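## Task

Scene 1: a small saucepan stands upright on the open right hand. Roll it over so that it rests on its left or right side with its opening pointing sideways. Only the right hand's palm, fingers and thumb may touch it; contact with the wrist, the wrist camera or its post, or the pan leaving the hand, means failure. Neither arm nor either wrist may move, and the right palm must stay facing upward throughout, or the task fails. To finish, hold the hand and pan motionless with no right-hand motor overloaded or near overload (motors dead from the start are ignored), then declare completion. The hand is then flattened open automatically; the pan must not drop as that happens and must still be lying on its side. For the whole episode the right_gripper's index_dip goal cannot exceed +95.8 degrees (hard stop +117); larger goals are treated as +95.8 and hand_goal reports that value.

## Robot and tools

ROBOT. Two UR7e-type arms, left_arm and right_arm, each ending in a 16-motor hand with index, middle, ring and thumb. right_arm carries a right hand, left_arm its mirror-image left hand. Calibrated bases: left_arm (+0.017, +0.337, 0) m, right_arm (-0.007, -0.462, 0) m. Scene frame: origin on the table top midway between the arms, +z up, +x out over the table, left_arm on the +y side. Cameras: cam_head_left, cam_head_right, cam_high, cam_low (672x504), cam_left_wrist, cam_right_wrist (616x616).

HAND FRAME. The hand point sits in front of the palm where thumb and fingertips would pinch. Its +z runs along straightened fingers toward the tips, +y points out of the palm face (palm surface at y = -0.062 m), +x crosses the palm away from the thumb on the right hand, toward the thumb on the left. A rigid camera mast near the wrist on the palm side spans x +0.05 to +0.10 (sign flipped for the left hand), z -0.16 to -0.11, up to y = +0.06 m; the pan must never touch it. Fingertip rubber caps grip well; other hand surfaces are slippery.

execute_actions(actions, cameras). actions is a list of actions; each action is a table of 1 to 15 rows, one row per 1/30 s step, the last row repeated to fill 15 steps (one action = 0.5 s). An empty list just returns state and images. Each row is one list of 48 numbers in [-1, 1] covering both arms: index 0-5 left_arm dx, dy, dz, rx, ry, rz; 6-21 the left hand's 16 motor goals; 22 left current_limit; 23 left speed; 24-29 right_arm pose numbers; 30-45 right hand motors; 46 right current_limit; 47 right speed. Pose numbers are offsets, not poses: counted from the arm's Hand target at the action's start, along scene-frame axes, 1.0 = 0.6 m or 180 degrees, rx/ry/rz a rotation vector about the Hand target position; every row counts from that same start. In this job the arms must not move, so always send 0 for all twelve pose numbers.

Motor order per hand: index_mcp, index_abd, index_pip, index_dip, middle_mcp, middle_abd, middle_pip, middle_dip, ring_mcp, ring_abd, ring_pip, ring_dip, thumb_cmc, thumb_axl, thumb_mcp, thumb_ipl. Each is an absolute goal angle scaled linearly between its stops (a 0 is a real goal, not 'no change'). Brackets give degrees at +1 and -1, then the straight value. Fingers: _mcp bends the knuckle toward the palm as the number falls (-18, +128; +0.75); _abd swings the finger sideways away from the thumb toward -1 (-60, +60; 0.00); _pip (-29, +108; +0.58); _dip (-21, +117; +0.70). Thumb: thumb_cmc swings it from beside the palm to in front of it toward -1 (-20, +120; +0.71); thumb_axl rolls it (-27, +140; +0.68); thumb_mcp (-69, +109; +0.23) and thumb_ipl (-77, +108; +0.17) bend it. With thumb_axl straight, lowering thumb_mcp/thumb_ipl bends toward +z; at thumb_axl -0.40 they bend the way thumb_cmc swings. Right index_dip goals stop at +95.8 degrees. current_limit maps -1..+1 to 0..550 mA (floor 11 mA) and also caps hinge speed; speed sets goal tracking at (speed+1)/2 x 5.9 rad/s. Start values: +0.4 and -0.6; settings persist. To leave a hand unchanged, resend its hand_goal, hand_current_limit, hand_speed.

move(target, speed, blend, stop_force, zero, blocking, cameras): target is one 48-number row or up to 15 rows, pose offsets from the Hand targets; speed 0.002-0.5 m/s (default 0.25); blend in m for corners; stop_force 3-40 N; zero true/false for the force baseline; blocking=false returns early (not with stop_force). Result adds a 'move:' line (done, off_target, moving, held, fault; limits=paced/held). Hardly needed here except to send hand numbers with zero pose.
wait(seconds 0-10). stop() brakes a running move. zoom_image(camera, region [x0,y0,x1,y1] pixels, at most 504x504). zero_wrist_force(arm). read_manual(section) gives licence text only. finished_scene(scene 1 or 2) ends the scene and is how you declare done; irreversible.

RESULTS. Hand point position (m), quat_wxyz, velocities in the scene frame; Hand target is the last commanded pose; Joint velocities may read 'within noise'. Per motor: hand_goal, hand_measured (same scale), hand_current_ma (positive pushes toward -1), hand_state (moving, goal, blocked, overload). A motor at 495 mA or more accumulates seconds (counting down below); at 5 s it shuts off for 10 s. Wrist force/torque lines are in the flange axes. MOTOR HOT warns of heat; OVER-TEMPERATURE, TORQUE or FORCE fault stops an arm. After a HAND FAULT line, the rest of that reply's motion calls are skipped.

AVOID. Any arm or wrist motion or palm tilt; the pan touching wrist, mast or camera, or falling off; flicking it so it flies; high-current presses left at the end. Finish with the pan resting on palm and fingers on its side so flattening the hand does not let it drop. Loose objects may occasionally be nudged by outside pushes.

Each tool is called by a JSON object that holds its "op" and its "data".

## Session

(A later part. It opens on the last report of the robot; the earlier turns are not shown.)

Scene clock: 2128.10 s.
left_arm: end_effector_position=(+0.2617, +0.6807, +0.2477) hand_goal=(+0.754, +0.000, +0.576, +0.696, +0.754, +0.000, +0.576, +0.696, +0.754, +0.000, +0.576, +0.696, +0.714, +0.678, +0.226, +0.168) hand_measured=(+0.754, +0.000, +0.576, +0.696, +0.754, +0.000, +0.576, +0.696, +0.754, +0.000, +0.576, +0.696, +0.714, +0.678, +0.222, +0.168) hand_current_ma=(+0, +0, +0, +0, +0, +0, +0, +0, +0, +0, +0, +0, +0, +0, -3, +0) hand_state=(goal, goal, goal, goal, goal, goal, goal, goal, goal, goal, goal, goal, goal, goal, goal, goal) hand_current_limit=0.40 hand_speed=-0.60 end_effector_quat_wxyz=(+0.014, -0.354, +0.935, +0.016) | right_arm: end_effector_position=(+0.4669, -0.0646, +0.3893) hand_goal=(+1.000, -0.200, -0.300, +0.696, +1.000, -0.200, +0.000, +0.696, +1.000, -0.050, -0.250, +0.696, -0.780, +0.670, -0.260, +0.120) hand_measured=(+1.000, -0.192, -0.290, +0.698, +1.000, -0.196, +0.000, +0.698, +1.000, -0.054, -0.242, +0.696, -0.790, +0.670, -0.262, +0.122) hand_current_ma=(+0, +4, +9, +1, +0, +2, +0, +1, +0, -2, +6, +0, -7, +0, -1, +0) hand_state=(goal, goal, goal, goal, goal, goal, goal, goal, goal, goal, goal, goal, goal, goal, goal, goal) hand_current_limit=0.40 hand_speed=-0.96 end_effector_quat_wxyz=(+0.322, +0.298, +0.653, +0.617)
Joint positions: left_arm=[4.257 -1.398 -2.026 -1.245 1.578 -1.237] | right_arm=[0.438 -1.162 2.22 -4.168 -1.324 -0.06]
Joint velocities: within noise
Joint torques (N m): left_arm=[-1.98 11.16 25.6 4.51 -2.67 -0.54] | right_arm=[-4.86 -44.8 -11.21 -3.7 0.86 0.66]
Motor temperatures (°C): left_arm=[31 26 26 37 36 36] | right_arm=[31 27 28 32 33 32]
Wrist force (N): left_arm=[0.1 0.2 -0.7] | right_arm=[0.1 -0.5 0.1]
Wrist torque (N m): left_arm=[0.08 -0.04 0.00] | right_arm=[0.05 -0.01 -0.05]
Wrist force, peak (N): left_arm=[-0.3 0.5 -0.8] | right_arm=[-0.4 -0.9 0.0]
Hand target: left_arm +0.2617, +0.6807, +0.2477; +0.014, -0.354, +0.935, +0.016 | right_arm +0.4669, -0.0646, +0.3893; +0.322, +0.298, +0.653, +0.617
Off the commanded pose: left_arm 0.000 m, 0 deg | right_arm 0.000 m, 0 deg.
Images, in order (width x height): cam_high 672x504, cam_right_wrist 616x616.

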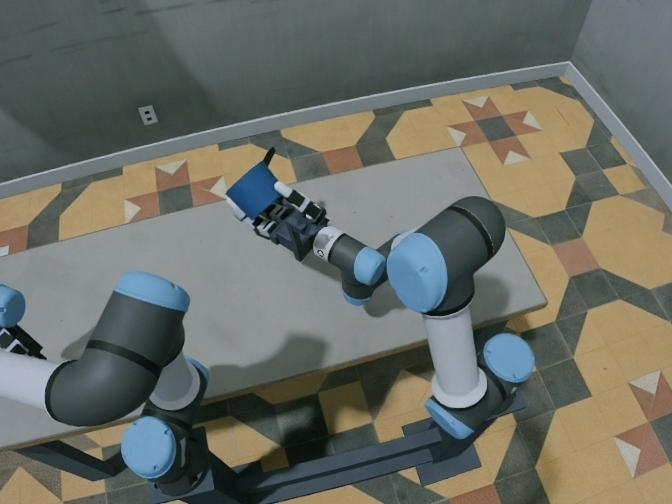

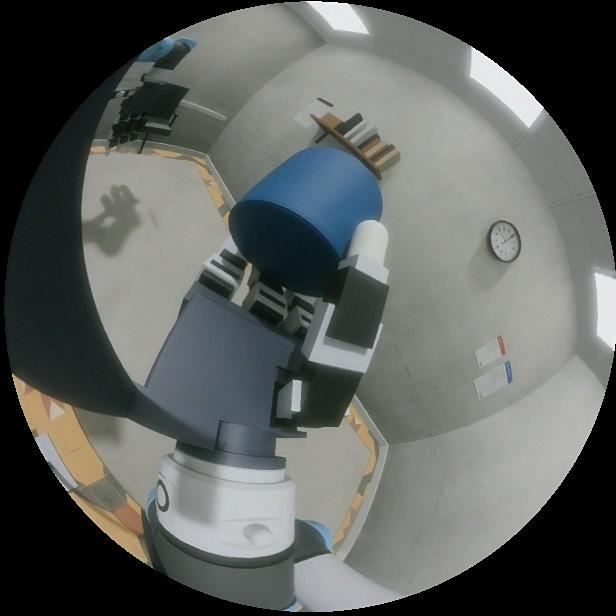

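{"op": "execute_actions", "data": {"actions": [], "cameras": ["cam_low", "cam_high", "cam_right_wrist"]}}

{"op": "zoom_image", "data": {"camera": "cam_low", "region": [305, 160, 375, 230]}}

{"op": "zoom_image", "data": {"camera": "cam_high", "region": [210, 130, 340, 270]}}

{"op": "zoom_image", "data": {"camera": "cam_right_wrist", "region": [190, 140, 410, 360]}}

Scene clock: 2154.83 s.
left_arm: end_effector_position=(+0.2617, +0.6807, +0.2477) hand_goal=(+0.754, +0.000, +0.576, +0.696, +0.754, +0.000, +0.576, +0.696, +0.754, +0.000, +0.576, +0.696, +0.714, +0.678, +0.226, +0.168) hand_measured=(+0.754, +0.000, +0.576, +0.696, +0.754, +0.000, +0.576, +0.696, +0.754, +0.000, +0.576, +0.696, +0.714, +0.678, +0.222, +0.168) hand_current_ma=(+0, +0, +0, +0, +0, +0, +0, +0, +0, +0, +0, +0, +0, +0, -3, +0) hand_state=(goal, goal, goal, goal, goal, goal, goal, goal, goal, goal, goal, goal, goal, goal, goal, goal) hand_current_limit=0.40 hand_speed=-0.60 end_effector_quat_wxyz=(+0.014, -0.354, +0.935, +0.016) | right_arm: end_effector_position=(+0.4669, -0.0646, +0.3893) hand_goal=(+1.000, -0.200, -0.300, +0.696, +1.000, -0.200, +0.000, +0.696, +1.000, -0.050, -0.250, +0.696, -0.780, +0.670, -0.260, +0.120) hand_measured=(+1.000, -0.192, -0.290, +0.698, +1.000, -0.196, +0.000, +0.698, +1.000, -0.054, -0.242, +0.696, -0.790, +0.670, -0.262, +0.122) hand_current_ma=(+0, +4, +9, +1, +0, +2, +0, +1, +0, -2, +6, +0, -7, +0, -1, +0) hand_state=(goal, goal, goal, goal, goal, goal, goal, goal, goal, goal, goal, goal, goal, goal, goal, goal) hand_current_limit=0.40 hand_speed=-0.96 end_effector_quat_wxyz=(+0.322, +0.298, +0.653, +0.617)
Joint positions: left_arm=[4.257 -1.398 -2.026 -1.245 1.578 -1.237] | right_arm=[0.438 -1.162 2.22 -4.168 -1.324 -0.06]
Joint velocities: within noise
Joint torques (N m): left_arm=[-1.76 11.64 25.6 4.62 -2.57 -0.66] | right_arm=[-5.08 -43.14 -11.18 -3.71 0.85 0.74]
Motor temperatures (°C): left_arm=[30 26 26 37 36 36] | right_arm=[31 27 28 32 33 32]
Wrist force (N): left_arm=[0.0 0.3 -0.6] | right_arm=[0.0 -0.3 -0.2]
Wrist torque (N m): left_arm=[0.09 -0.04 0.00] | right_arm=[0.10 0.01 -0.05]
Wrist force, peak (N): left_arm=[0.0 0.2 -0.9] | right_arm=[0.2 -1.0 -0.2]
Hand target: left_arm +0.2617, +0.6807, +0.2477; +0.014, -0.354, +0.935, +0.016 | right_arm +0.4669, -0.0646, +0.3893; +0.322, +0.298, +0.653, +0.617
Off the commanded pose: left_arm 0.000 m, 0 deg | right_arm 0.000 m, 0 deg.
Images, in order (width x height): cam_high 672x504, cam_low 672x504, cam_right_wrist 616x616.

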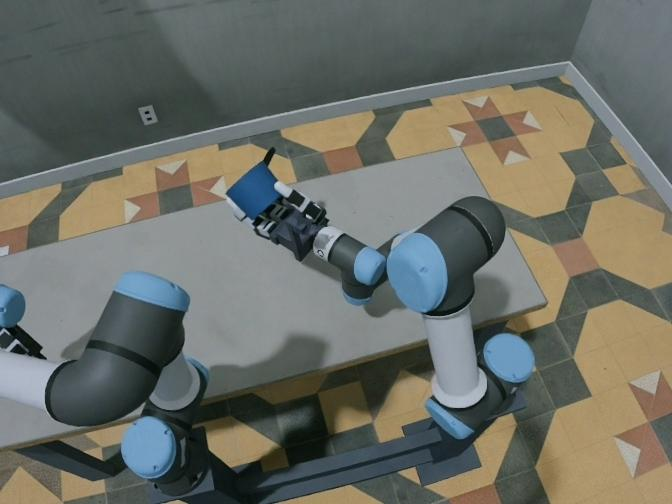

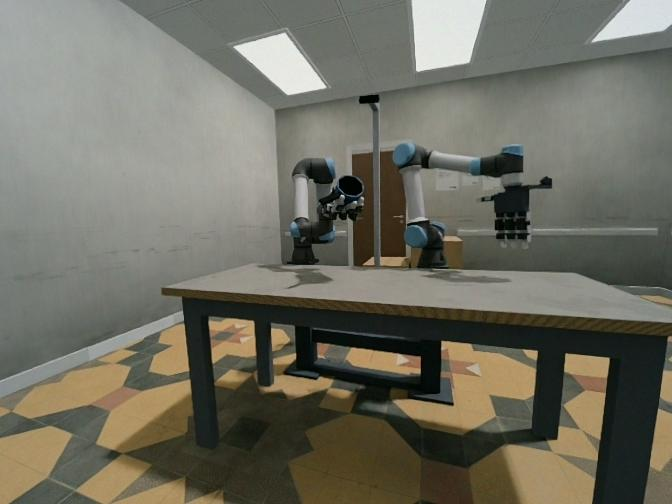

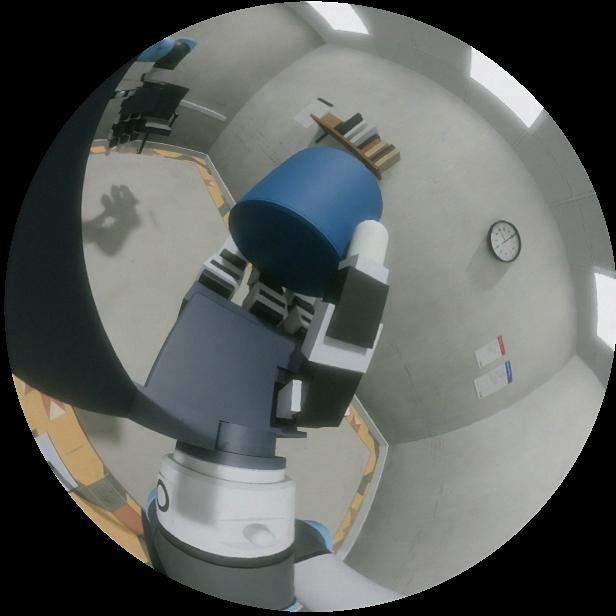

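Scaled by 7.200 from the camera's 672x504 image, which has a finer 960x720 frame.

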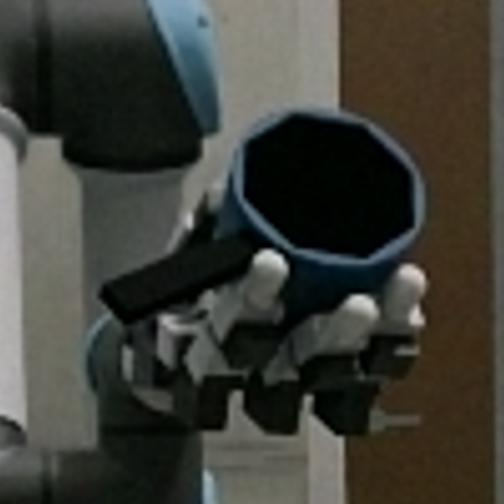

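Scaled by 3.600 from the camera's 672x504 image, which has a finer 960x720 frame.

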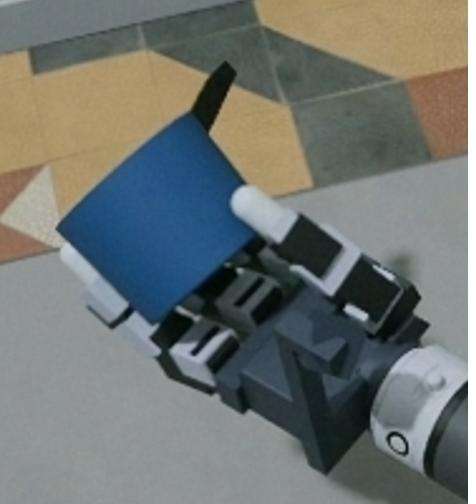

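Scaled by 2.291 from the camera's 616x616 image, which has a finer 880x880 frame.

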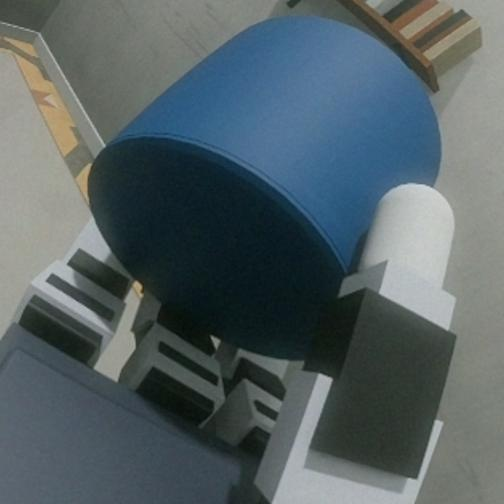

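{"op": "execute_actions", "data": {"actions": [[[0,0,0,0,0,0,0.754,0,0.576,0.696,0.754,0,0.576,0.696,0.754,0,0.576,0.696,0.714,0.678,0.226,0.168,0.4,-0.6,0,0,0,0,0,0,1.0,-0.2,-0.25,0.696,1.0,-0.2,0.06,0.696,1.0,-0.05,-0.2,0.696,-0.78,0.67,-0.26,0.12,0.4,-0.96]],[[0,0,0,0,0,0,0.754,0,0.576,0.696,0.754,0,0.576,0.696,0.754,0,0.576,0.696,0.714,0.678,0.226,0.168,0.4,-0.6,0,0,0,0,0,0,1.0,-0.2,-0.25,0.696,1.0,-0.2,0.06,0.696,1.0,-0.05,-0.2,0.696,-0.78,0.67,-0.26,0.12,0.4,-0.96]]], "cameras": ["cam_low", "cam_high"]}}

{"op": "zoom_image", "data": {"camera": "cam_low", "region": [305, 160, 375, 230]}}

{"op": "zoom_image", "data": {"camera": "cam_high", "region": [210, 130, 340, 270]}}

Scene clock: 2273.53 s.
left_arm: end_effector_position=(+0.2617, +0.6807, +0.2477) hand_goal=(+0.754, +0.000, +0.576, +0.696, +0.754, +0.000, +0.576, +0.696, +0.754, +0.000, +0.576, +0.696, +0.714, +0.678, +0.226, +0.168) hand_measured=(+0.754, +0.000, +0.576, +0.696, +0.754, +0.000, +0.576, +0.696, +0.754, +0.000, +0.576, +0.696, +0.714, +0.678, +0.222, +0.168) hand_current_ma=(+0, +0, +0, +0, +0, +0, +0, +0, +0, +0, +0, +0, +0, +0, -3, +0) hand_state=(goal, goal, goal, goal, goal, goal, goal, goal, goal, goal, goal, goal, goal, goal, goal, goal) hand_current_limit=0.40 hand_speed=-0.60 end_effector_quat_wxyz=(+0.014, -0.354, +0.935, +0.016) | right_arm: end_effector_position=(+0.4669, -0.0646, +0.3893) hand_goal=(+1.000, -0.200, -0.250, +0.696, +1.000, -0.200, +0.060, +0.696, +1.000, -0.050, -0.200, +0.696, -0.780, +0.670, -0.260, +0.120) hand_measured=(+1.000, -0.192, -0.246, +0.698, +1.000, -0.196, +0.060, +0.698, +1.000, -0.054, -0.198, +0.696, -0.790, +0.670, -0.262, +0.122) hand_current_ma=(+0, +4, +2, +1, +0, +2, +0, +1, +0, -2, +0, +0, -7, +0, -1, +0) hand_state=(goal, goal, goal, goal, goal, goal, goal, goal, goal, goal, goal, goal, goal, goal, goal, goal) hand_current_limit=0.40 hand_speed=-0.96 end_effector_quat_wxyz=(+0.322, +0.298, +0.653, +0.617)
Joint positions: left_arm=[4.257 -1.398 -2.026 -1.245 1.578 -1.237] | right_arm=[0.438 -1.162 2.22 -4.168 -1.324 -0.06]
Joint velocities: within noise
Joint torques (N m): left_arm=[-2.14 10.38 25.68 4.74 -2.5 -0.54] | right_arm=[-4.61 -41.48 -9.02 -4.2 0.93 0.66]
Motor temperatures (°C): left_arm=[30 26 26 37 36 35] | right_arm=[31 27 28 32 33 32]
Wrist force (N): left_arm=[-0.2 0.4 -0.7] | right_arm=[0.5 -0.4 0.3]
Wrist torque (N m): left_arm=[0.11 -0.02 -0.02] | right_arm=[0.06 -0.06 -0.02]
Wrist force, peak (N): left_arm=[-0.2 0.5 -0.9] | right_arm=[0.0 -1.0 0.1]
Hand target: left_arm +0.2617, +0.6807, +0.2477; +0.014, -0.354, +0.935, +0.016 | right_arm +0.4669, -0.0646, +0.3893; +0.322, +0.298, +0.653, +0.617
Off the commanded pose: left_arm 0.000 m, 0 deg | right_arm 0.000 m, 0 deg.
Images, in order (width x height): cam_high 672x504, cam_low 672x504.

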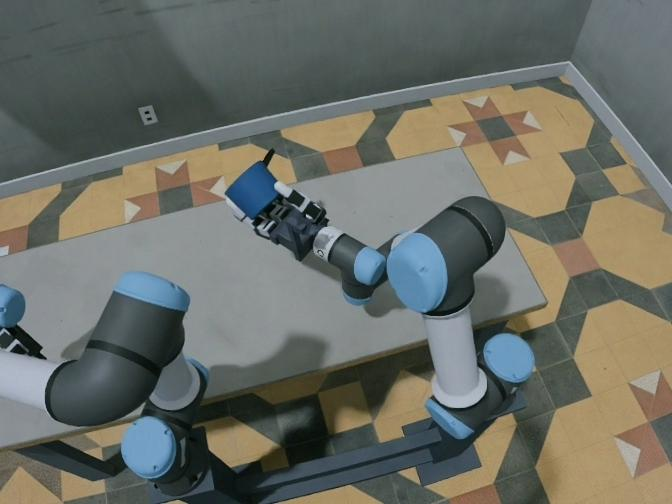

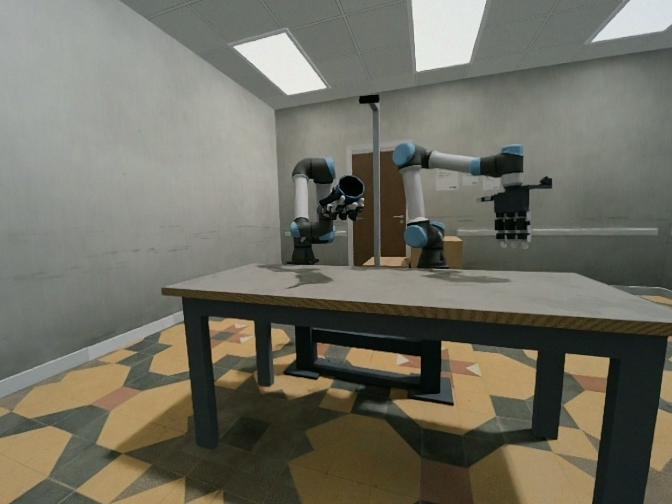

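Scaled by 7.200 from the camera's 672x504 image, which has a finer 960x720 frame.

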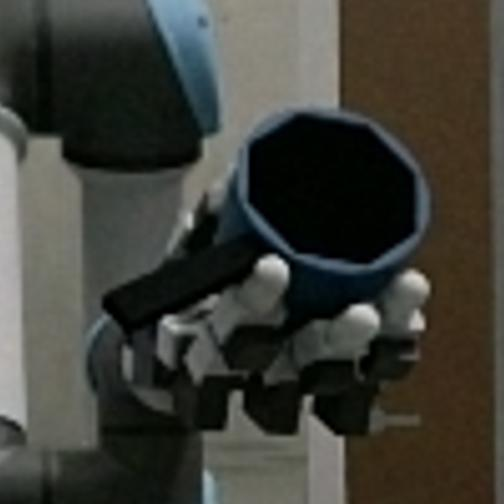

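Scaled by 3.600 from the camera's 672x504 image, which has a finer 960x720 frame.

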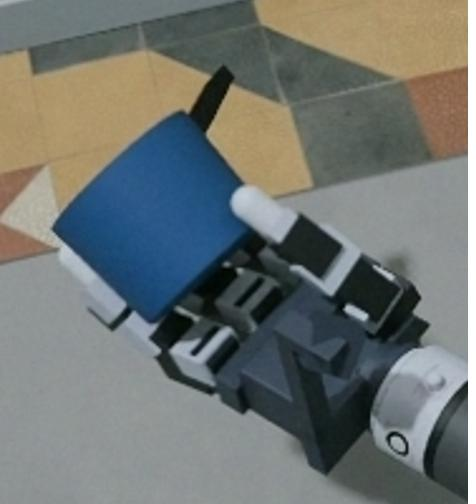

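{"op": "execute_actions", "data": {"actions": [[[0,0,0,0,0,0,0.754,0,0.576,0.696,0.754,0,0.576,0.696,0.754,0,0.576,0.696,0.714,0.678,0.226,0.168,0.4,-0.6,0,0,0,0,0,0,1.0,-0.2,-0.18,0.696,1.0,-0.2,0.12,0.696,1.0,-0.05,-0.13,0.696,-0.78,0.67,-0.26,0.12,0.4,-0.96]],[[0,0,0,0,0,0,0.754,0,0.576,0.696,0.754,0,0.576,0.696,0.754,0,0.576,0.696,0.714,0.678,0.226,0.168,0.4,-0.6,0,0,0,0,0,0,1.0,-0.2,-0.18,0.696,1.0,-0.2,0.12,0.696,1.0,-0.05,-0.13,0.696,-0.78,0.67,-0.26,0.12,0.4,-0.96]]], "cameras": ["cam_low", "cam_right_wrist"]}}

{"op": "zoom_image", "data": {"camera": "cam_low", "region": [305, 160, 375, 230]}}

{"op": "zoom_image", "data": {"camera": "cam_right_wrist", "region": [190, 140, 410, 360]}}

Scene clock: 2285.53 s.
left_arm: end_effector_position=(+0.2617, +0.6807, +0.2477) hand_goal=(+0.754, +0.000, +0.576, +0.696, +0.754, +0.000, +0.576, +0.696, +0.754, +0.000, +0.576, +0.696, +0.714, +0.678, +0.226, +0.168) hand_measured=(+0.754, +0.000, +0.576, +0.696, +0.754, +0.000, +0.576, +0.696, +0.754, +0.000, +0.576, +0.696, +0.714, +0.678, +0.222, +0.168) hand_current_ma=(+0, +0, +0, +0, +0, +0, +0, +0, +0, +0, +0, +0, +0, +0, -3, +0) hand_state=(goal, goal, goal, goal, goal, goal, goal, goal, goal, goal, goal, goal, goal, goal, goal, goal) hand_current_limit=0.40 hand_speed=-0.60 end_effector_quat_wxyz=(+0.014, -0.354, +0.935, +0.016) | right_arm: end_effector_position=(+0.4669, -0.0646, +0.3893) hand_goal=(+1.000, -0.200, -0.180, +0.696, +1.000, -0.200, +0.120, +0.696, +1.000, -0.050, -0.130, +0.696, -0.780, +0.670, -0.260, +0.120) hand_measured=(+1.000, -0.192, -0.176, +0.698, +1.000, -0.196, +0.120, +0.698, +1.000, -0.054, -0.128, +0.696, -0.790, +0.670, -0.262, +0.122) hand_current_ma=(+0, +4, +3, +1, +0, +2, +0, +1, +0, -2, +1, +0, -7, +0, -1, +0) hand_state=(goal, goal, goal, goal, goal, goal, goal, goal, goal, goal, goal, goal, goal, goal, goal, goal) hand_current_limit=0.40 hand_speed=-0.96 end_effector_quat_wxyz=(+0.322, +0.298, +0.653, +0.617)
Joint positions: left_arm=[4.257 -1.398 -2.026 -1.245 1.578 -1.237] | right_arm=[0.438 -1.162 2.22 -4.168 -1.324 -0.06]
Joint velocities: within noise
Joint torques (N m): left_arm=[-2.83 10.7 25.1 4.81 -2.62 -0.71] | right_arm=[-4.03 -40.46 -9.37 -4.19 0.98 0.64]
Motor temperatures (°C): left_arm=[30 26 26 37 36 35] | right_arm=[31 27 28 32 33 32]
Wrist force (N): left_arm=[0.2 0.4 -0.6] | right_arm=[0.2 -0.5 -0.2]
Wrist torque (N m): left_arm=[0.09 -0.05 0.01] | right_arm=[0.09 -0.01 -0.05]
Wrist force, peak (N): left_arm=[-0.1 0.5 -0.8] | right_arm=[0.0 -1.0 -0.1]
Hand target: left_arm +0.2617, +0.6807, +0.2477; +0.014, -0.354, +0.935, +0.016 | right_arm +0.4669, -0.0646, +0.3893; +0.322, +0.298, +0.653, +0.617
Off the commanded pose: left_arm 0.000 m, 0 deg | right_arm 0.000 m, 0 deg.
Images, in order (width x height): cam_low 672x504, cam_right_wrist 616x616.

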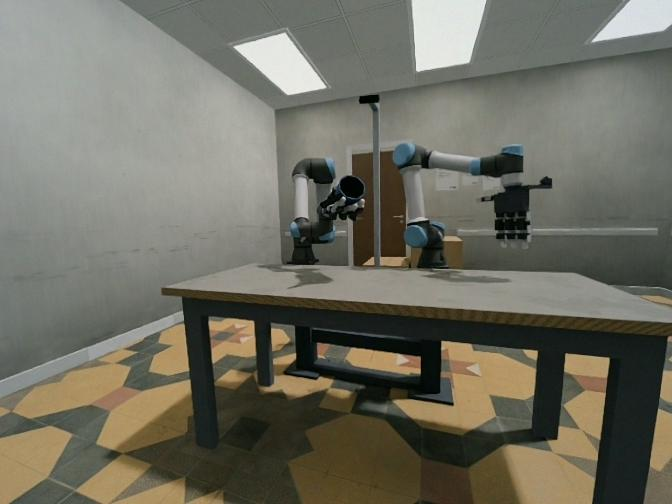

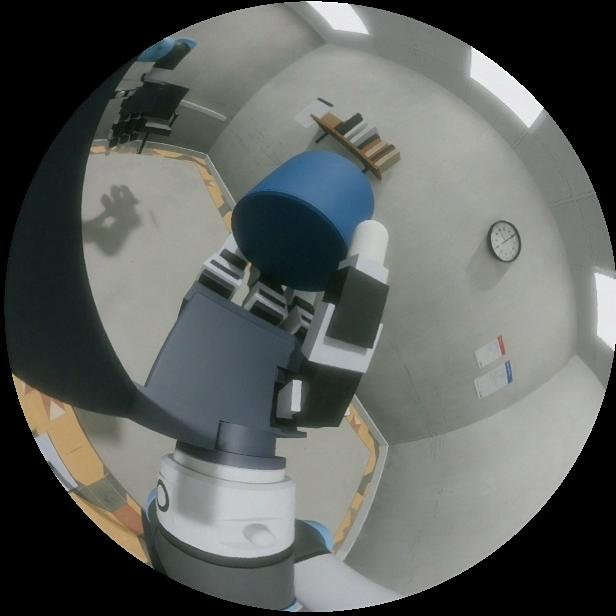

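Scaled by 7.200 from the camera's 672x504 image, which has a finer 960x720 frame.

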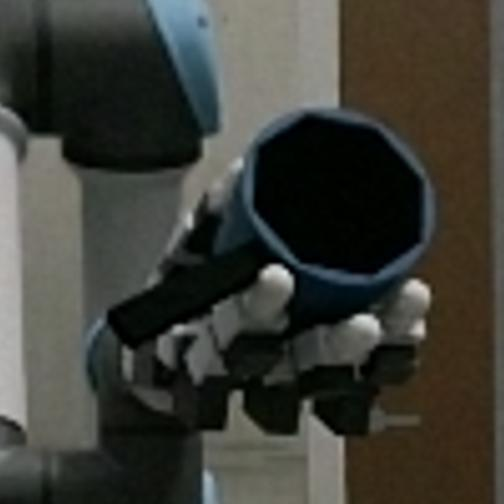

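Scaled by 2.291 from the camera's 616x616 image, which has a finer 880x880 frame.

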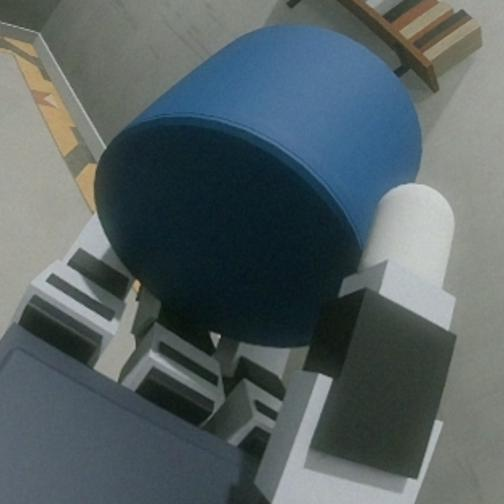

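{"op": "execute_actions", "data": {"actions": [[[0,0,0,0,0,0,0.754,0,0.576,0.696,0.754,0,0.576,0.696,0.754,0,0.576,0.696,0.714,0.678,0.226,0.168,0.4,-0.6,0,0,0,0,0,0,1.0,-0.2,-0.18,0.696,1.0,-0.2,0.12,0.696,1.0,-0.05,-0.13,0.696,-0.70,0.67,-0.26,0.12,0.4,-0.96]],[[0,0,0,0,0,0,0.754,0,0.576,0.696,0.754,0,0.576,0.696,0.754,0,0.576,0.696,0.714,0.678,0.226,0.168,0.4,-0.6,0,0,0,0,0,0,1.0,-0.2,-0.18,0.696,1.0,-0.2,0.12,0.696,1.0,-0.05,-0.13,0.696,-0.70,0.67,-0.26,0.12,0.4,-0.96]]], "cameras": ["cam_low", "cam_right_wrist"]}}

{"op": "zoom_image", "data": {"camera": "cam_low", "region": [305, 160, 375, 230]}}

{"op": "zoom_image", "data": {"camera": "cam_right_wrist", "region": [190, 140, 410, 360]}}

Scene clock: 2304.83 s.
left_arm: end_effector_position=(+0.2617, +0.6807, +0.2477) hand_goal=(+0.754, +0.000, +0.576, +0.696, +0.754, +0.000, +0.576, +0.696, +0.754, +0.000, +0.576, +0.696, +0.714, +0.678, +0.226, +0.168) hand_measured=(+0.754, +0.000, +0.576, +0.696, +0.754, +0.000, +0.576, +0.696, +0.754, +0.000, +0.576, +0.696, +0.714, +0.678, +0.222, +0.168) hand_current_ma=(+0, +0, +0, +0, +0, +0, +0, +0, +0, +0, +0, +0, +0, +0, -3, +0) hand_state=(goal, goal, goal, goal, goal, goal, goal, goal, goal, goal, goal, goal, goal, goal, goal, goal) hand_current_limit=0.40 hand_speed=-0.60 end_effector_quat_wxyz=(+0.014, -0.354, +0.935, +0.016) | right_arm: end_effector_position=(+0.4669, -0.0646, +0.3893) hand_goal=(+1.000, -0.200, -0.180, +0.696, +1.000, -0.200, +0.120, +0.696, +1.000, -0.050, -0.130, +0.696, -0.700, +0.670, -0.260, +0.120) hand_measured=(+1.000, -0.192, -0.176, +0.698, +1.000, -0.196, +0.120, +0.698, +1.000, -0.054, -0.128, +0.696, -0.706, +0.670, -0.262, +0.122) hand_current_ma=(+0, +4, +3, +1, +0, +2, +0, +1, +0, -2, +1, +0, -5, +0, -1, +0) hand_state=(goal, goal, goal, goal, goal, goal, goal, goal, goal, goal, goal, goal, goal, goal, goal, goal) hand_current_limit=0.40 hand_speed=-0.96 end_effector_quat_wxyz=(+0.322, +0.298, +0.653, +0.617)
Joint positions: left_arm=[4.257 -1.398 -2.026 -1.245 1.578 -1.237] | right_arm=[0.438 -1.162 2.22 -4.168 -1.324 -0.06]
Joint velocities: within noise
Joint torques (N m): left_arm=[-2.23 10.27 25.14 4.84 -2.76 -0.59] | right_arm=[-4.34 -41.47 -9.38 -4.38 0.72 0.67]
Motor temperatures (°C): left_arm=[30 26 26 37 36 35] | right_arm=[31 27 28 32 33 32]
Wrist force (N): left_arm=[-0.1 0.2 -0.7] | right_arm=[0.2 -0.7 -0.1]
Wrist torque (N m): left_arm=[0.09 -0.03 0.00] | right_arm=[0.06 -0.02 -0.03]
Wrist force, peak (N): left_arm=[0.0 0.3 -0.9] | right_arm=[0.2 -1.1 -0.1]
Hand target: left_arm +0.2617, +0.6807, +0.2477; +0.014, -0.354, +0.935, +0.016 | right_arm +0.4669, -0.0646, +0.3893; +0.322, +0.298, +0.653, +0.617
Off the commanded pose: left_arm 0.000 m, 0 deg | right_arm 0.000 m, 0 deg.
Images, in order (width x height): cam_low 672x504, cam_right_wrist 616x616.

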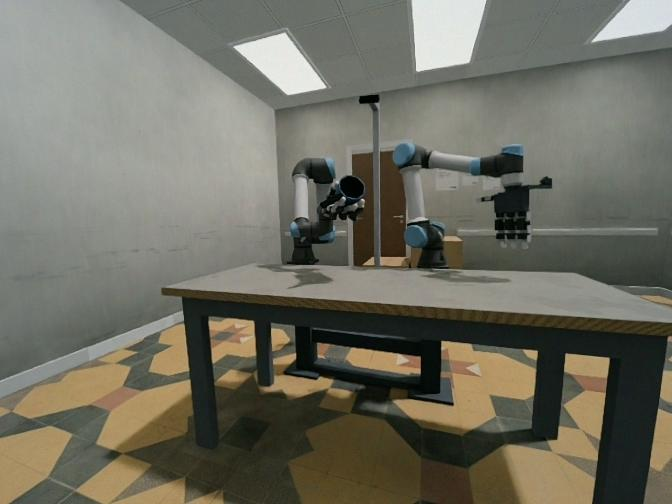

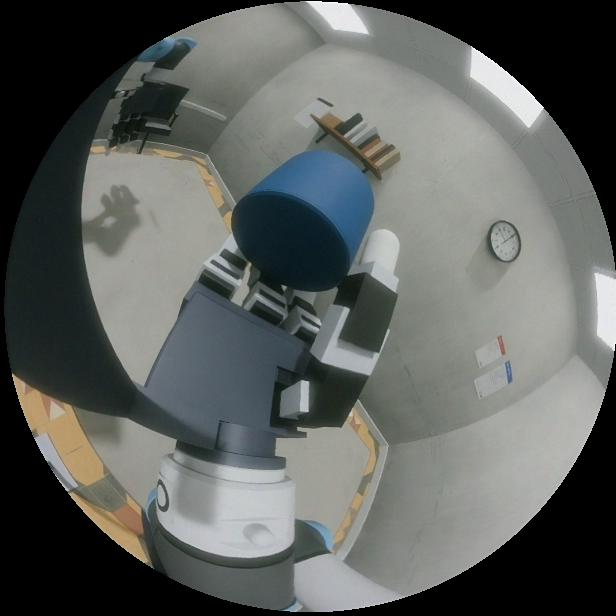

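Scaled by 7.200 from the camera's 672x504 image, which has a finer 960x720 frame.

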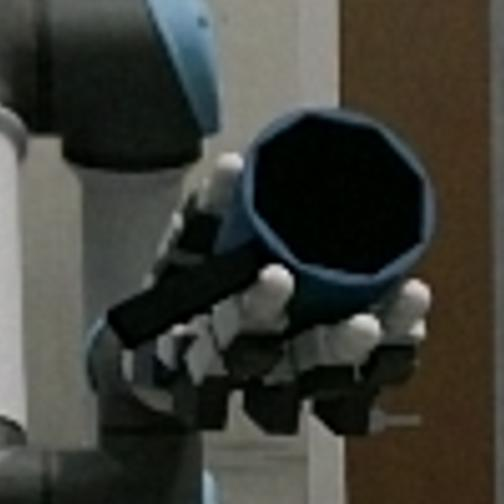

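Scaled by 2.291 from the camera's 616x616 image, which has a finer 880x880 frame.

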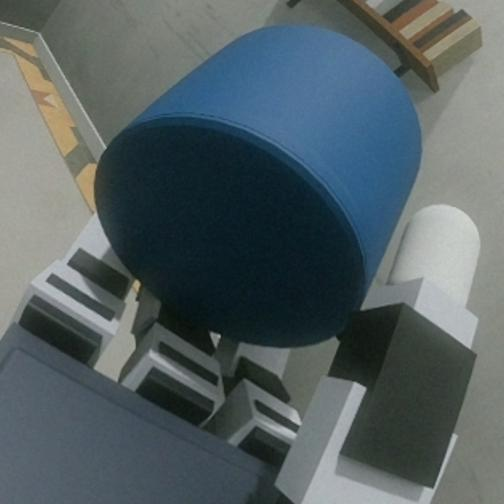

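{"op": "execute_actions", "data": {"actions": [[[0,0,0,0,0,0,0.754,0,0.576,0.696,0.754,0,0.576,0.696,0.754,0,0.576,0.696,0.714,0.678,0.226,0.168,0.4,-0.6,0,0,0,0,0,0,1.0,-0.2,-0.18,0.696,1.0,-0.2,0.12,0.696,1.0,-0.05,-0.13,0.696,-0.143,0.67,-0.26,0.12,0.4,-0.86]],[[0,0,0,0,0,0,0.754,0,0.576,0.696,0.754,0,0.576,0.696,0.754,0,0.576,0.696,0.714,0.678,0.226,0.168,0.4,-0.6,0,0,0,0,0,0,1.0,-0.2,-0.18,0.696,1.0,-0.2,0.12,0.696,1.0,-0.05,-0.13,0.696,-0.143,0.67,-0.26,0.12,0.4,-0.86]],[[0,0,0,0,0,0,0.754,0,0.576,0.696,0.754,0,0.576,0.696,0.754,0,0.576,0.696,0.714,0.678,0.226,0.168,0.4,-0.6,0,0,0,0,0,0,1.0,-0.2,-0.18,0.696,1.0,-0.2,0.12,0.696,1.0,-0.05,-0.13,0.696,-0.143,0.67,-0.26,0.12,0.4,-0.86]],[[0,0,0,0,0,0,0.754,0,0.576,0.696,0.754,0,0.576,0.696,0.754,0,0.576,0.696,0.714,0.678,0.226,0.168,0.4,-0.6,0,0,0,0,0,0,1.0,-0.2,-0.18,0.696,1.0,-0.2,0.12,0.696,1.0,-0.05,-0.13,0.696,-0.143,0.67,-0.674,0.168,0.4,-0.86]],[[0,0,0,0,0,0,0.754,0,0.576,0.696,0.754,0,0.576,0.696,0.754,0,0.576,0.696,0.714,0.678,0.226,0.168,0.4,-0.6,0,0,0,0,0,0,1.0,-0.2,-0.18,0.696,1.0,-0.2,0.12,0.696,1.0,-0.05,-0.13,0.696,-0.143,0.67,-0.674,0.168,0.4,-0.86]],[[0,0,0,0,0,0,0.754,0,0.576,0.696,0.754,0,0.576,0.696,0.754,0,0.576,0.696,0.714,0.678,0.226,0.168,0.4,-0.6,0,0,0,0,0,0,1.0,-0.2,-0.18,0.696,1.0,-0.2,0.12,0.696,1.0,-0.05,-0.13,0.696,-0.143,0.67,-0.674,0.168,0.4,-0.86]]], "cameras": ["cam_low", "cam_right_wrist", "cam_high"]}}

{"op": "zoom_image", "data": {"camera": "cam_low", "region": [305, 160, 375, 230]}}

{"op": "zoom_image", "data": {"camera": "cam_right_wrist", "region": [190, 140, 410, 360]}}

{"op": "zoom_image", "data": {"camera": "cam_high", "region": [210, 130, 340, 270]}}

Scene clock: 2325.60 s.
left_arm: end_effector_position=(+0.2617, +0.6807, +0.2477) hand_goal=(+0.754, +0.000, +0.576, +0.696, +0.754, +0.000, +0.576, +0.696, +0.754, +0.000, +0.576, +0.696, +0.714, +0.678, +0.226, +0.168) hand_measured=(+0.754, +0.000, +0.576, +0.696, +0.754, +0.000, +0.576, +0.696, +0.754, +0.000, +0.576, +0.696, +0.714, +0.678, +0.222, +0.168) hand_current_ma=(+0, +0, +0, +0, +0, +0, +0, +0, +0, +0, +0, +0, +0, +0, -3, +0) hand_state=(goal, goal, goal, goal, goal, goal, goal, goal, goal, goal, goal, goal, goal, goal, goal, goal) hand_current_limit=0.40 hand_speed=-0.60 end_effector_quat_wxyz=(+0.014, -0.354, +0.935, +0.016) | right_arm: end_effector_position=(+0.4669, -0.0646, +0.3893) hand_goal=(+1.000, -0.200, -0.180, +0.696, +1.000, -0.200, +0.120, +0.696, +1.000, -0.050, -0.130, +0.696, -0.142, +0.670, -0.674, +0.168) hand_measured=(+1.000, -0.192, -0.176, +0.698, +1.000, -0.196, +0.120, +0.698, +1.000, -0.054, -0.128, +0.696, -0.140, +0.670, -0.678, +0.162) hand_current_ma=(+0, +4, +3, +1, +0, +2, +0, +1, +0, -2, +1, +0, +1, +0, -2, -5) hand_state=(goal, goal, goal, goal, goal, goal, goal, goal, goal, goal, goal, goal, goal, goal, goal, goal) hand_current_limit=0.40 hand_speed=-0.86 end_effector_quat_wxyz=(+0.322, +0.298, +0.653, +0.617)
Joint positions: left_arm=[4.257 -1.398 -2.026 -1.245 1.578 -1.237] | right_arm=[0.438 -1.162 2.22 -4.168 -1.324 -0.06]
Joint velocities: within noise
Joint torques (N m): left_arm=[-1.97 9.92 26.05 4.86 -2.54 -0.64] | right_arm=[-3.31 -40.02 -9.22 -4.21 0.6 0.72]
Motor temperatures (°C): left_arm=[30 26 26 37 36 35] | right_arm=[31 27 28 32 33 32]
Wrist force (N): left_arm=[0.0 0.3 -0.9] | right_arm=[0.1 -0.5 0.0]
Wrist torque (N m): left_arm=[0.11 -0.04 0.00] | right_arm=[0.10 -0.02 -0.01]
Wrist force, peak (N): left_arm=[-0.1 0.5 -0.9] | right_arm=[0.4 -0.8 -0.4]
Hand target: left_arm +0.2617, +0.6807, +0.2477; +0.014, -0.354, +0.935, +0.016 | right_arm +0.4669, -0.0646, +0.3893; +0.322, +0.298, +0.653, +0.617
Off the commanded pose: left_arm 0.000 m, 0 deg | right_arm 0.000 m, 0 deg.
Images, in order (width x height): cam_high 672x504, cam_low 672x504, cam_right_wrist 616x616.

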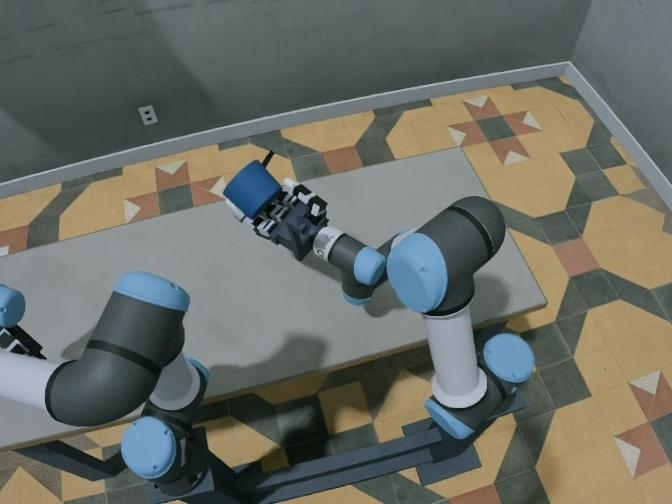

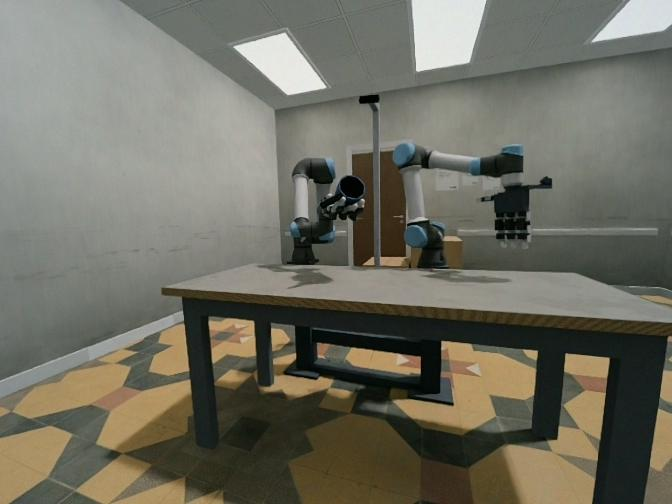

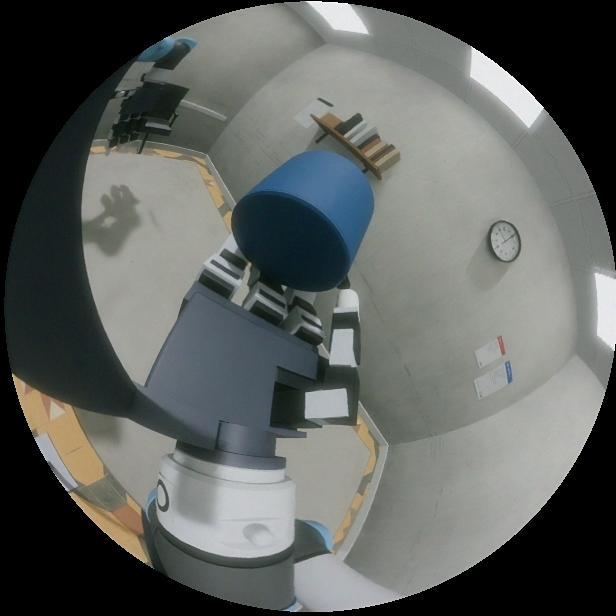

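Scaled by 7.200 from the camera's 672x504 image, which has a finer 960x720 frame.

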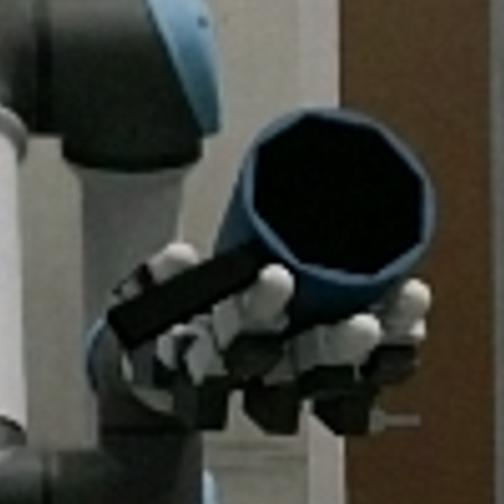

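Scaled by 2.291 from the camera's 616x616 image, which has a finer 880x880 frame.

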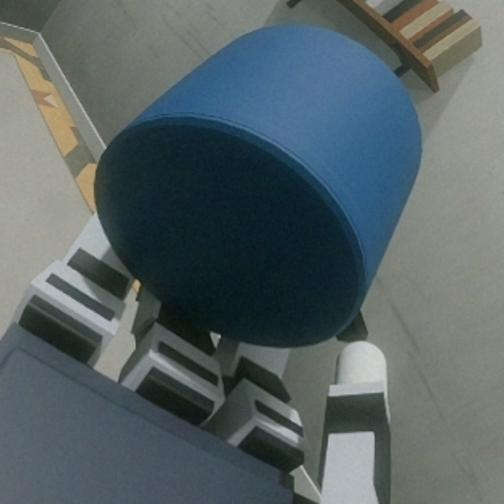

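Scaled by 3.600 from the camera's 672x504 image, which has a finer 960x720 frame.

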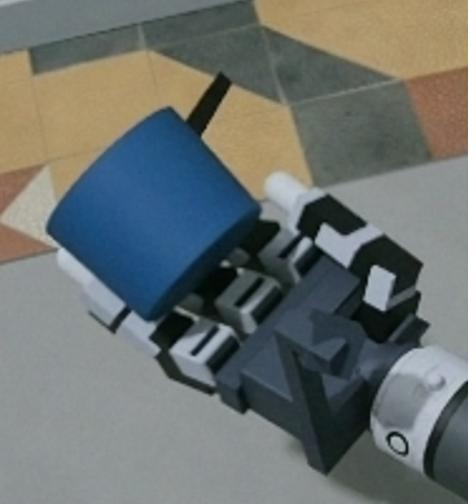

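{"op": "execute_actions", "data": {"actions": [[[0,0,0,0,0,0,0.754,0,0.576,0.696,0.754,0,0.576,0.696,0.754,0,0.576,0.696,0.714,0.678,0.226,0.168,0.4,-0.6,0,0,0,0,0,0,1.0,-0.2,-0.18,0.696,1.0,-0.2,0.12,0.696,1.0,-0.05,-0.13,0.696,-0.30,0.67,-0.674,0.168,0.4,-0.92]],[[0,0,0,0,0,0,0.754,0,0.576,0.696,0.754,0,0.576,0.696,0.754,0,0.576,0.696,0.714,0.678,0.226,0.168,0.4,-0.6,0,0,0,0,0,0,1.0,-0.2,-0.18,0.696,1.0,-0.2,0.12,0.696,1.0,-0.05,-0.13,0.696,-0.30,0.67,-0.674,0.168,0.4,-0.92]]], "cameras": ["cam_low", "cam_right_wrist"]}}

{"op": "zoom_image", "data": {"camera": "cam_right_wrist", "region": [190, 140, 410, 360]}}

Scene clock: 2346.87 s.
left_arm: end_effector_position=(+0.2617, +0.6807, +0.2477) hand_goal=(+0.754, +0.000, +0.576, +0.696, +0.754, +0.000, +0.576, +0.696, +0.754, +0.000, +0.576, +0.696, +0.714, +0.678, +0.226, +0.168) hand_measured=(+0.754, +0.000, +0.576, +0.696, +0.754, +0.000, +0.576, +0.696, +0.754, +0.000, +0.576, +0.696, +0.714, +0.678, +0.222, +0.168) hand_current_ma=(+0, +0, +0, +0, +0, +0, +0, +0, +0, +0, +0, +0, +0, +0, -3, +0) hand_state=(goal, goal, goal, goal, goal, goal, goal, goal, goal, goal, goal, goal, goal, goal, goal, goal) hand_current_limit=0.40 hand_speed=-0.60 end_effector_quat_wxyz=(+0.014, -0.354, +0.935, +0.016) | right_arm: end_effector_position=(+0.4669, -0.0646, +0.3893) hand_goal=(+1.000, -0.200, -0.180, +0.696, +1.000, -0.200, +0.120, +0.696, +1.000, -0.050, -0.130, +0.696, -0.300, +0.670, -0.674, +0.168) hand_measured=(+1.000, -0.192, -0.176, +0.698, +1.000, -0.196, +0.120, +0.698, +1.000, -0.054, -0.128, +0.696, -0.292, +0.670, -0.678, +0.162) hand_current_ma=(+0, +4, +3, +1, +0, +2, +0, +1, +0, -2, +1, +0, +5, +0, -3, -5) hand_state=(goal, goal, goal, goal, goal, goal, goal, goal, goal, goal, goal, goal, goal, goal, goal, goal) hand_current_limit=0.40 hand_speed=-0.92 end_effector_quat_wxyz=(+0.322, +0.298, +0.653, +0.617)
Joint positions: left_arm=[4.257 -1.398 -2.026 -1.245 1.578 -1.237] | right_arm=[0.438 -1.162 2.22 -4.168 -1.324 -0.06]
Joint velocities: within noise
Joint torques (N m): left_arm=[-2.79 10 25.44 4.84 -2.5 -0.67] | right_arm=[-4.42 -39.96 -8.47 -4.31 0.5 0.65]
Motor temperatures (°C): left_arm=[30 26 26 37 36 35] | right_arm=[31 27 28 32 33 32]
Wrist force (N): left_arm=[0.0 0.3 -0.6] | right_arm=[0.1 -1.0 0.4]
Wrist torque (N m): left_arm=[0.09 -0.03 -0.01] | right_arm=[0.00 -0.01 -0.03]
Wrist force, peak (N): left_arm=[-0.2 0.4 -1.0] | right_arm=[0.1 -1.0 0.4]
Hand target: left_arm +0.2617, +0.6807, +0.2477; +0.014, -0.354, +0.935, +0.016 | right_arm +0.4669, -0.0646, +0.3893; +0.322, +0.298, +0.653, +0.617
Off the commanded pose: left_arm 0.000 m, 0 deg | right_arm 0.000 m, 0 deg.
Images, in order (width x height): cam_low 672x504, cam_right_wrist 616x616.

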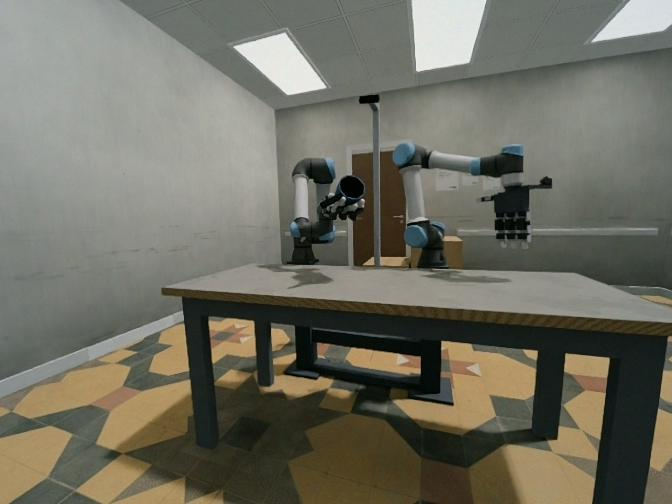

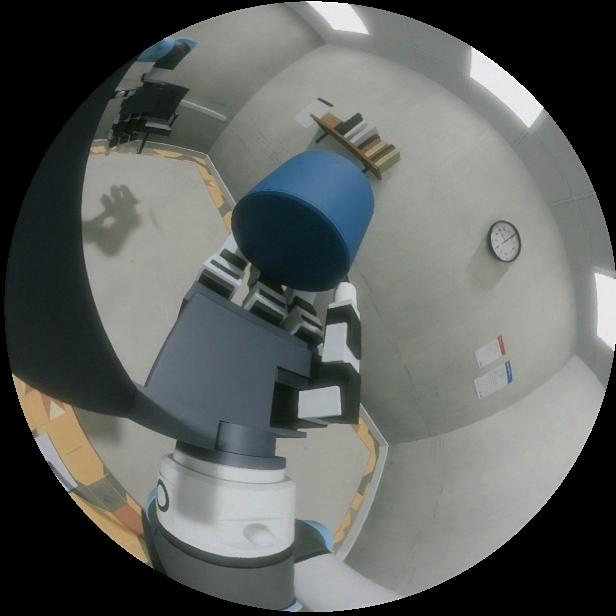

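Scaled by 2.291 from the camera's 616x616 image, which has a finer 880x880 frame.

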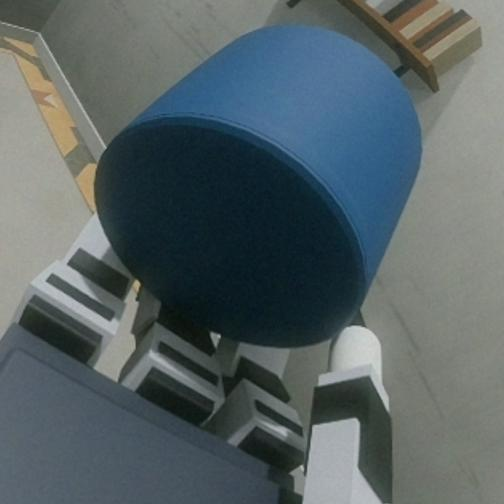

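{"op": "execute_actions", "data": {"actions": [[[0,0,0,0,0,0,0.754,0,0.576,0.696,0.754,0,0.576,0.696,0.754,0,0.576,0.696,0.714,0.678,0.226,0.168,0.4,-0.6,0,0,0,0,0,0,1.0,-0.2,-0.18,0.696,1.0,-0.2,0.12,0.696,1.0,-0.05,-0.13,0.696,-0.36,0.67,-0.74,0.168,0.4,-0.94]],[[0,0,0,0,0,0,0.754,0,0.576,0.696,0.754,0,0.576,0.696,0.754,0,0.576,0.696,0.714,0.678,0.226,0.168,0.4,-0.6,0,0,0,0,0,0,1.0,-0.2,-0.18,0.696,1.0,-0.2,0.12,0.696,1.0,-0.05,-0.13,0.696,-0.40,0.67,-0.74,0.168,0.4,-0.94]],[[0,0,0,0,0,0,0.754,0,0.576,0.696,0.754,0,0.576,0.696,0.754,0,0.576,0.696,0.714,0.678,0.226,0.168,0.4,-0.6,0,0,0,0,0,0,1.0,-0.2,-0.18,0.696,1.0,-0.2,0.12,0.696,1.0,-0.05,-0.13,0.696,-0.40,0.67,-0.74,0.168,0.4,-0.94]]], "cameras": ["cam_low", "cam_right_wrist"]}}

{"op": "zoom_image", "data": {"camera": "cam_right_wrist", "region": [190, 140, 410, 360]}}

{"op": "zoom_image", "data": {"camera": "cam_low", "region": [305, 160, 375, 230]}}

Scene clock: 2365.97 s.
left_arm: end_effector_position=(+0.2617, +0.6807, +0.2477) hand_goal=(+0.754, +0.000, +0.576, +0.696, +0.754, +0.000, +0.576, +0.696, +0.754, +0.000, +0.576, +0.696, +0.714, +0.678, +0.226, +0.168) hand_measured=(+0.754, +0.000, +0.576, +0.696, +0.754, +0.000, +0.576, +0.696, +0.754, +0.000, +0.576, +0.696, +0.714, +0.678, +0.222, +0.168) hand_current_ma=(+0, +0, +0, +0, +0, +0, +0, +0, +0, +0, +0, +0, +0, +0, -3, +0) hand_state=(goal, goal, goal, goal, goal, goal, goal, goal, goal, goal, goal, goal, goal, goal, goal, goal) hand_current_limit=0.40 hand_speed=-0.60 end_effector_quat_wxyz=(+0.014, -0.354, +0.935, +0.016) | right_arm: end_effector_position=(+0.4669, -0.0646, +0.3893) hand_goal=(+1.000, -0.200, -0.180, +0.696, +1.000, -0.200, +0.120, +0.696, +1.000, -0.050, -0.130, +0.696, -0.400, +0.670, -0.740, +0.168) hand_measured=(+1.000, -0.196, -0.176, +0.698, +1.000, -0.196, +0.122, +0.698, +1.000, -0.054, -0.124, +0.696, -0.386, +0.676, -0.740, +0.166) hand_current_ma=(+0, +1, +3, +1, +0, +2, +0, +1, +0, -2, +4, +0, +15, +5, +0, -1) hand_state=(goal, goal, goal, goal, goal, goal, goal, goal, goal, goal, goal, goal, goal, goal, goal, goal) hand_current_limit=0.40 hand_speed=-0.94 end_effector_quat_wxyz=(+0.322, +0.298, +0.653, +0.617)
Joint positions: left_arm=[4.257 -1.398 -2.026 -1.245 1.578 -1.237] | right_arm=[0.438 -1.162 2.22 -4.168 -1.324 -0.06]
Joint velocities: within noise
Joint torques (N m): left_arm=[-2.98 9.61 25.4 4.93 -2.54 -0.58] | right_arm=[-4.47 -40.93 -9.28 -4.37 0.58 0.65]
Motor temperatures (°C): left_arm=[30 26 26 37 36 35] | right_arm=[31 27 28 32 33 32]
Wrist force (N): left_arm=[0.0 0.3 -0.6] | right_arm=[0.3 -0.7 0.3]
Wrist torque (N m): left_arm=[0.09 -0.03 -0.01] | right_arm=[0.06 -0.04 -0.02]
Wrist force, peak (N): left_arm=[0.1 0.3 -1.0] | right_arm=[0.0 -1.0 -0.1]
Hand target: left_arm +0.2617, +0.6807, +0.2477; +0.014, -0.354, +0.935, +0.016 | right_arm +0.4669, -0.0646, +0.3893; +0.322, +0.298, +0.653, +0.617
Off the commanded pose: left_arm 0.000 m, 0 deg | right_arm 0.000 m, 0 deg.
Images, in order (width x height): cam_low 672x504, cam_right_wrist 616x616.

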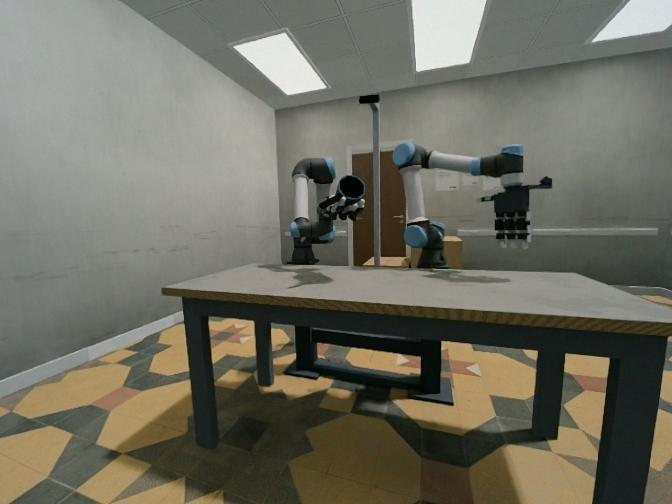

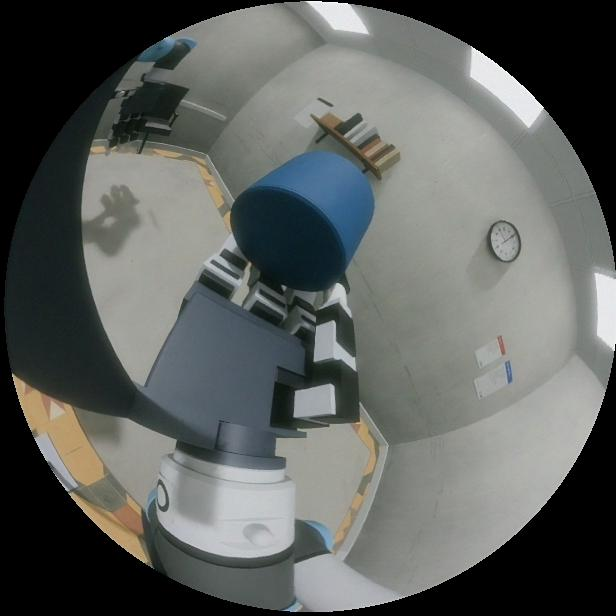

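Scaled by 2.291 from the camera's 616x616 image, which has a finer 880x880 frame.

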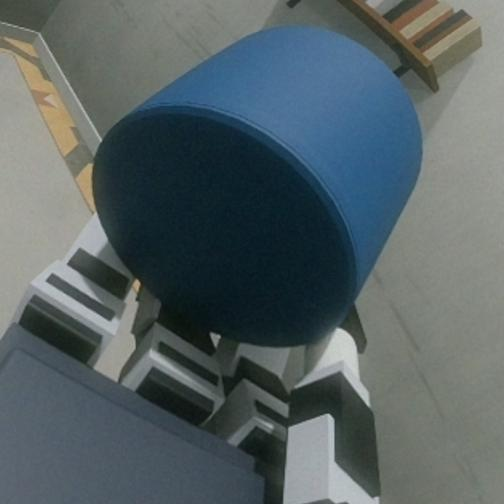

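Scaled by 7.200 from the camera's 672x504 image, which has a finer 960x720 frame.

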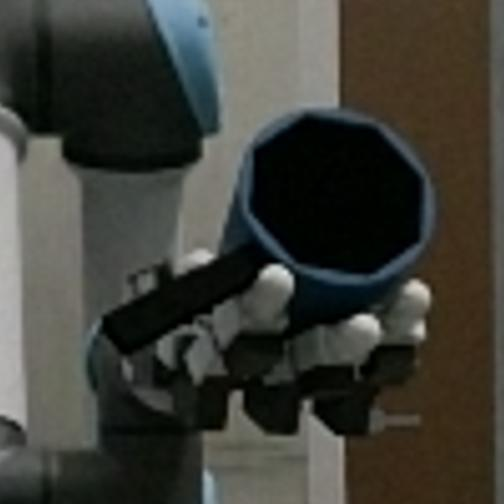

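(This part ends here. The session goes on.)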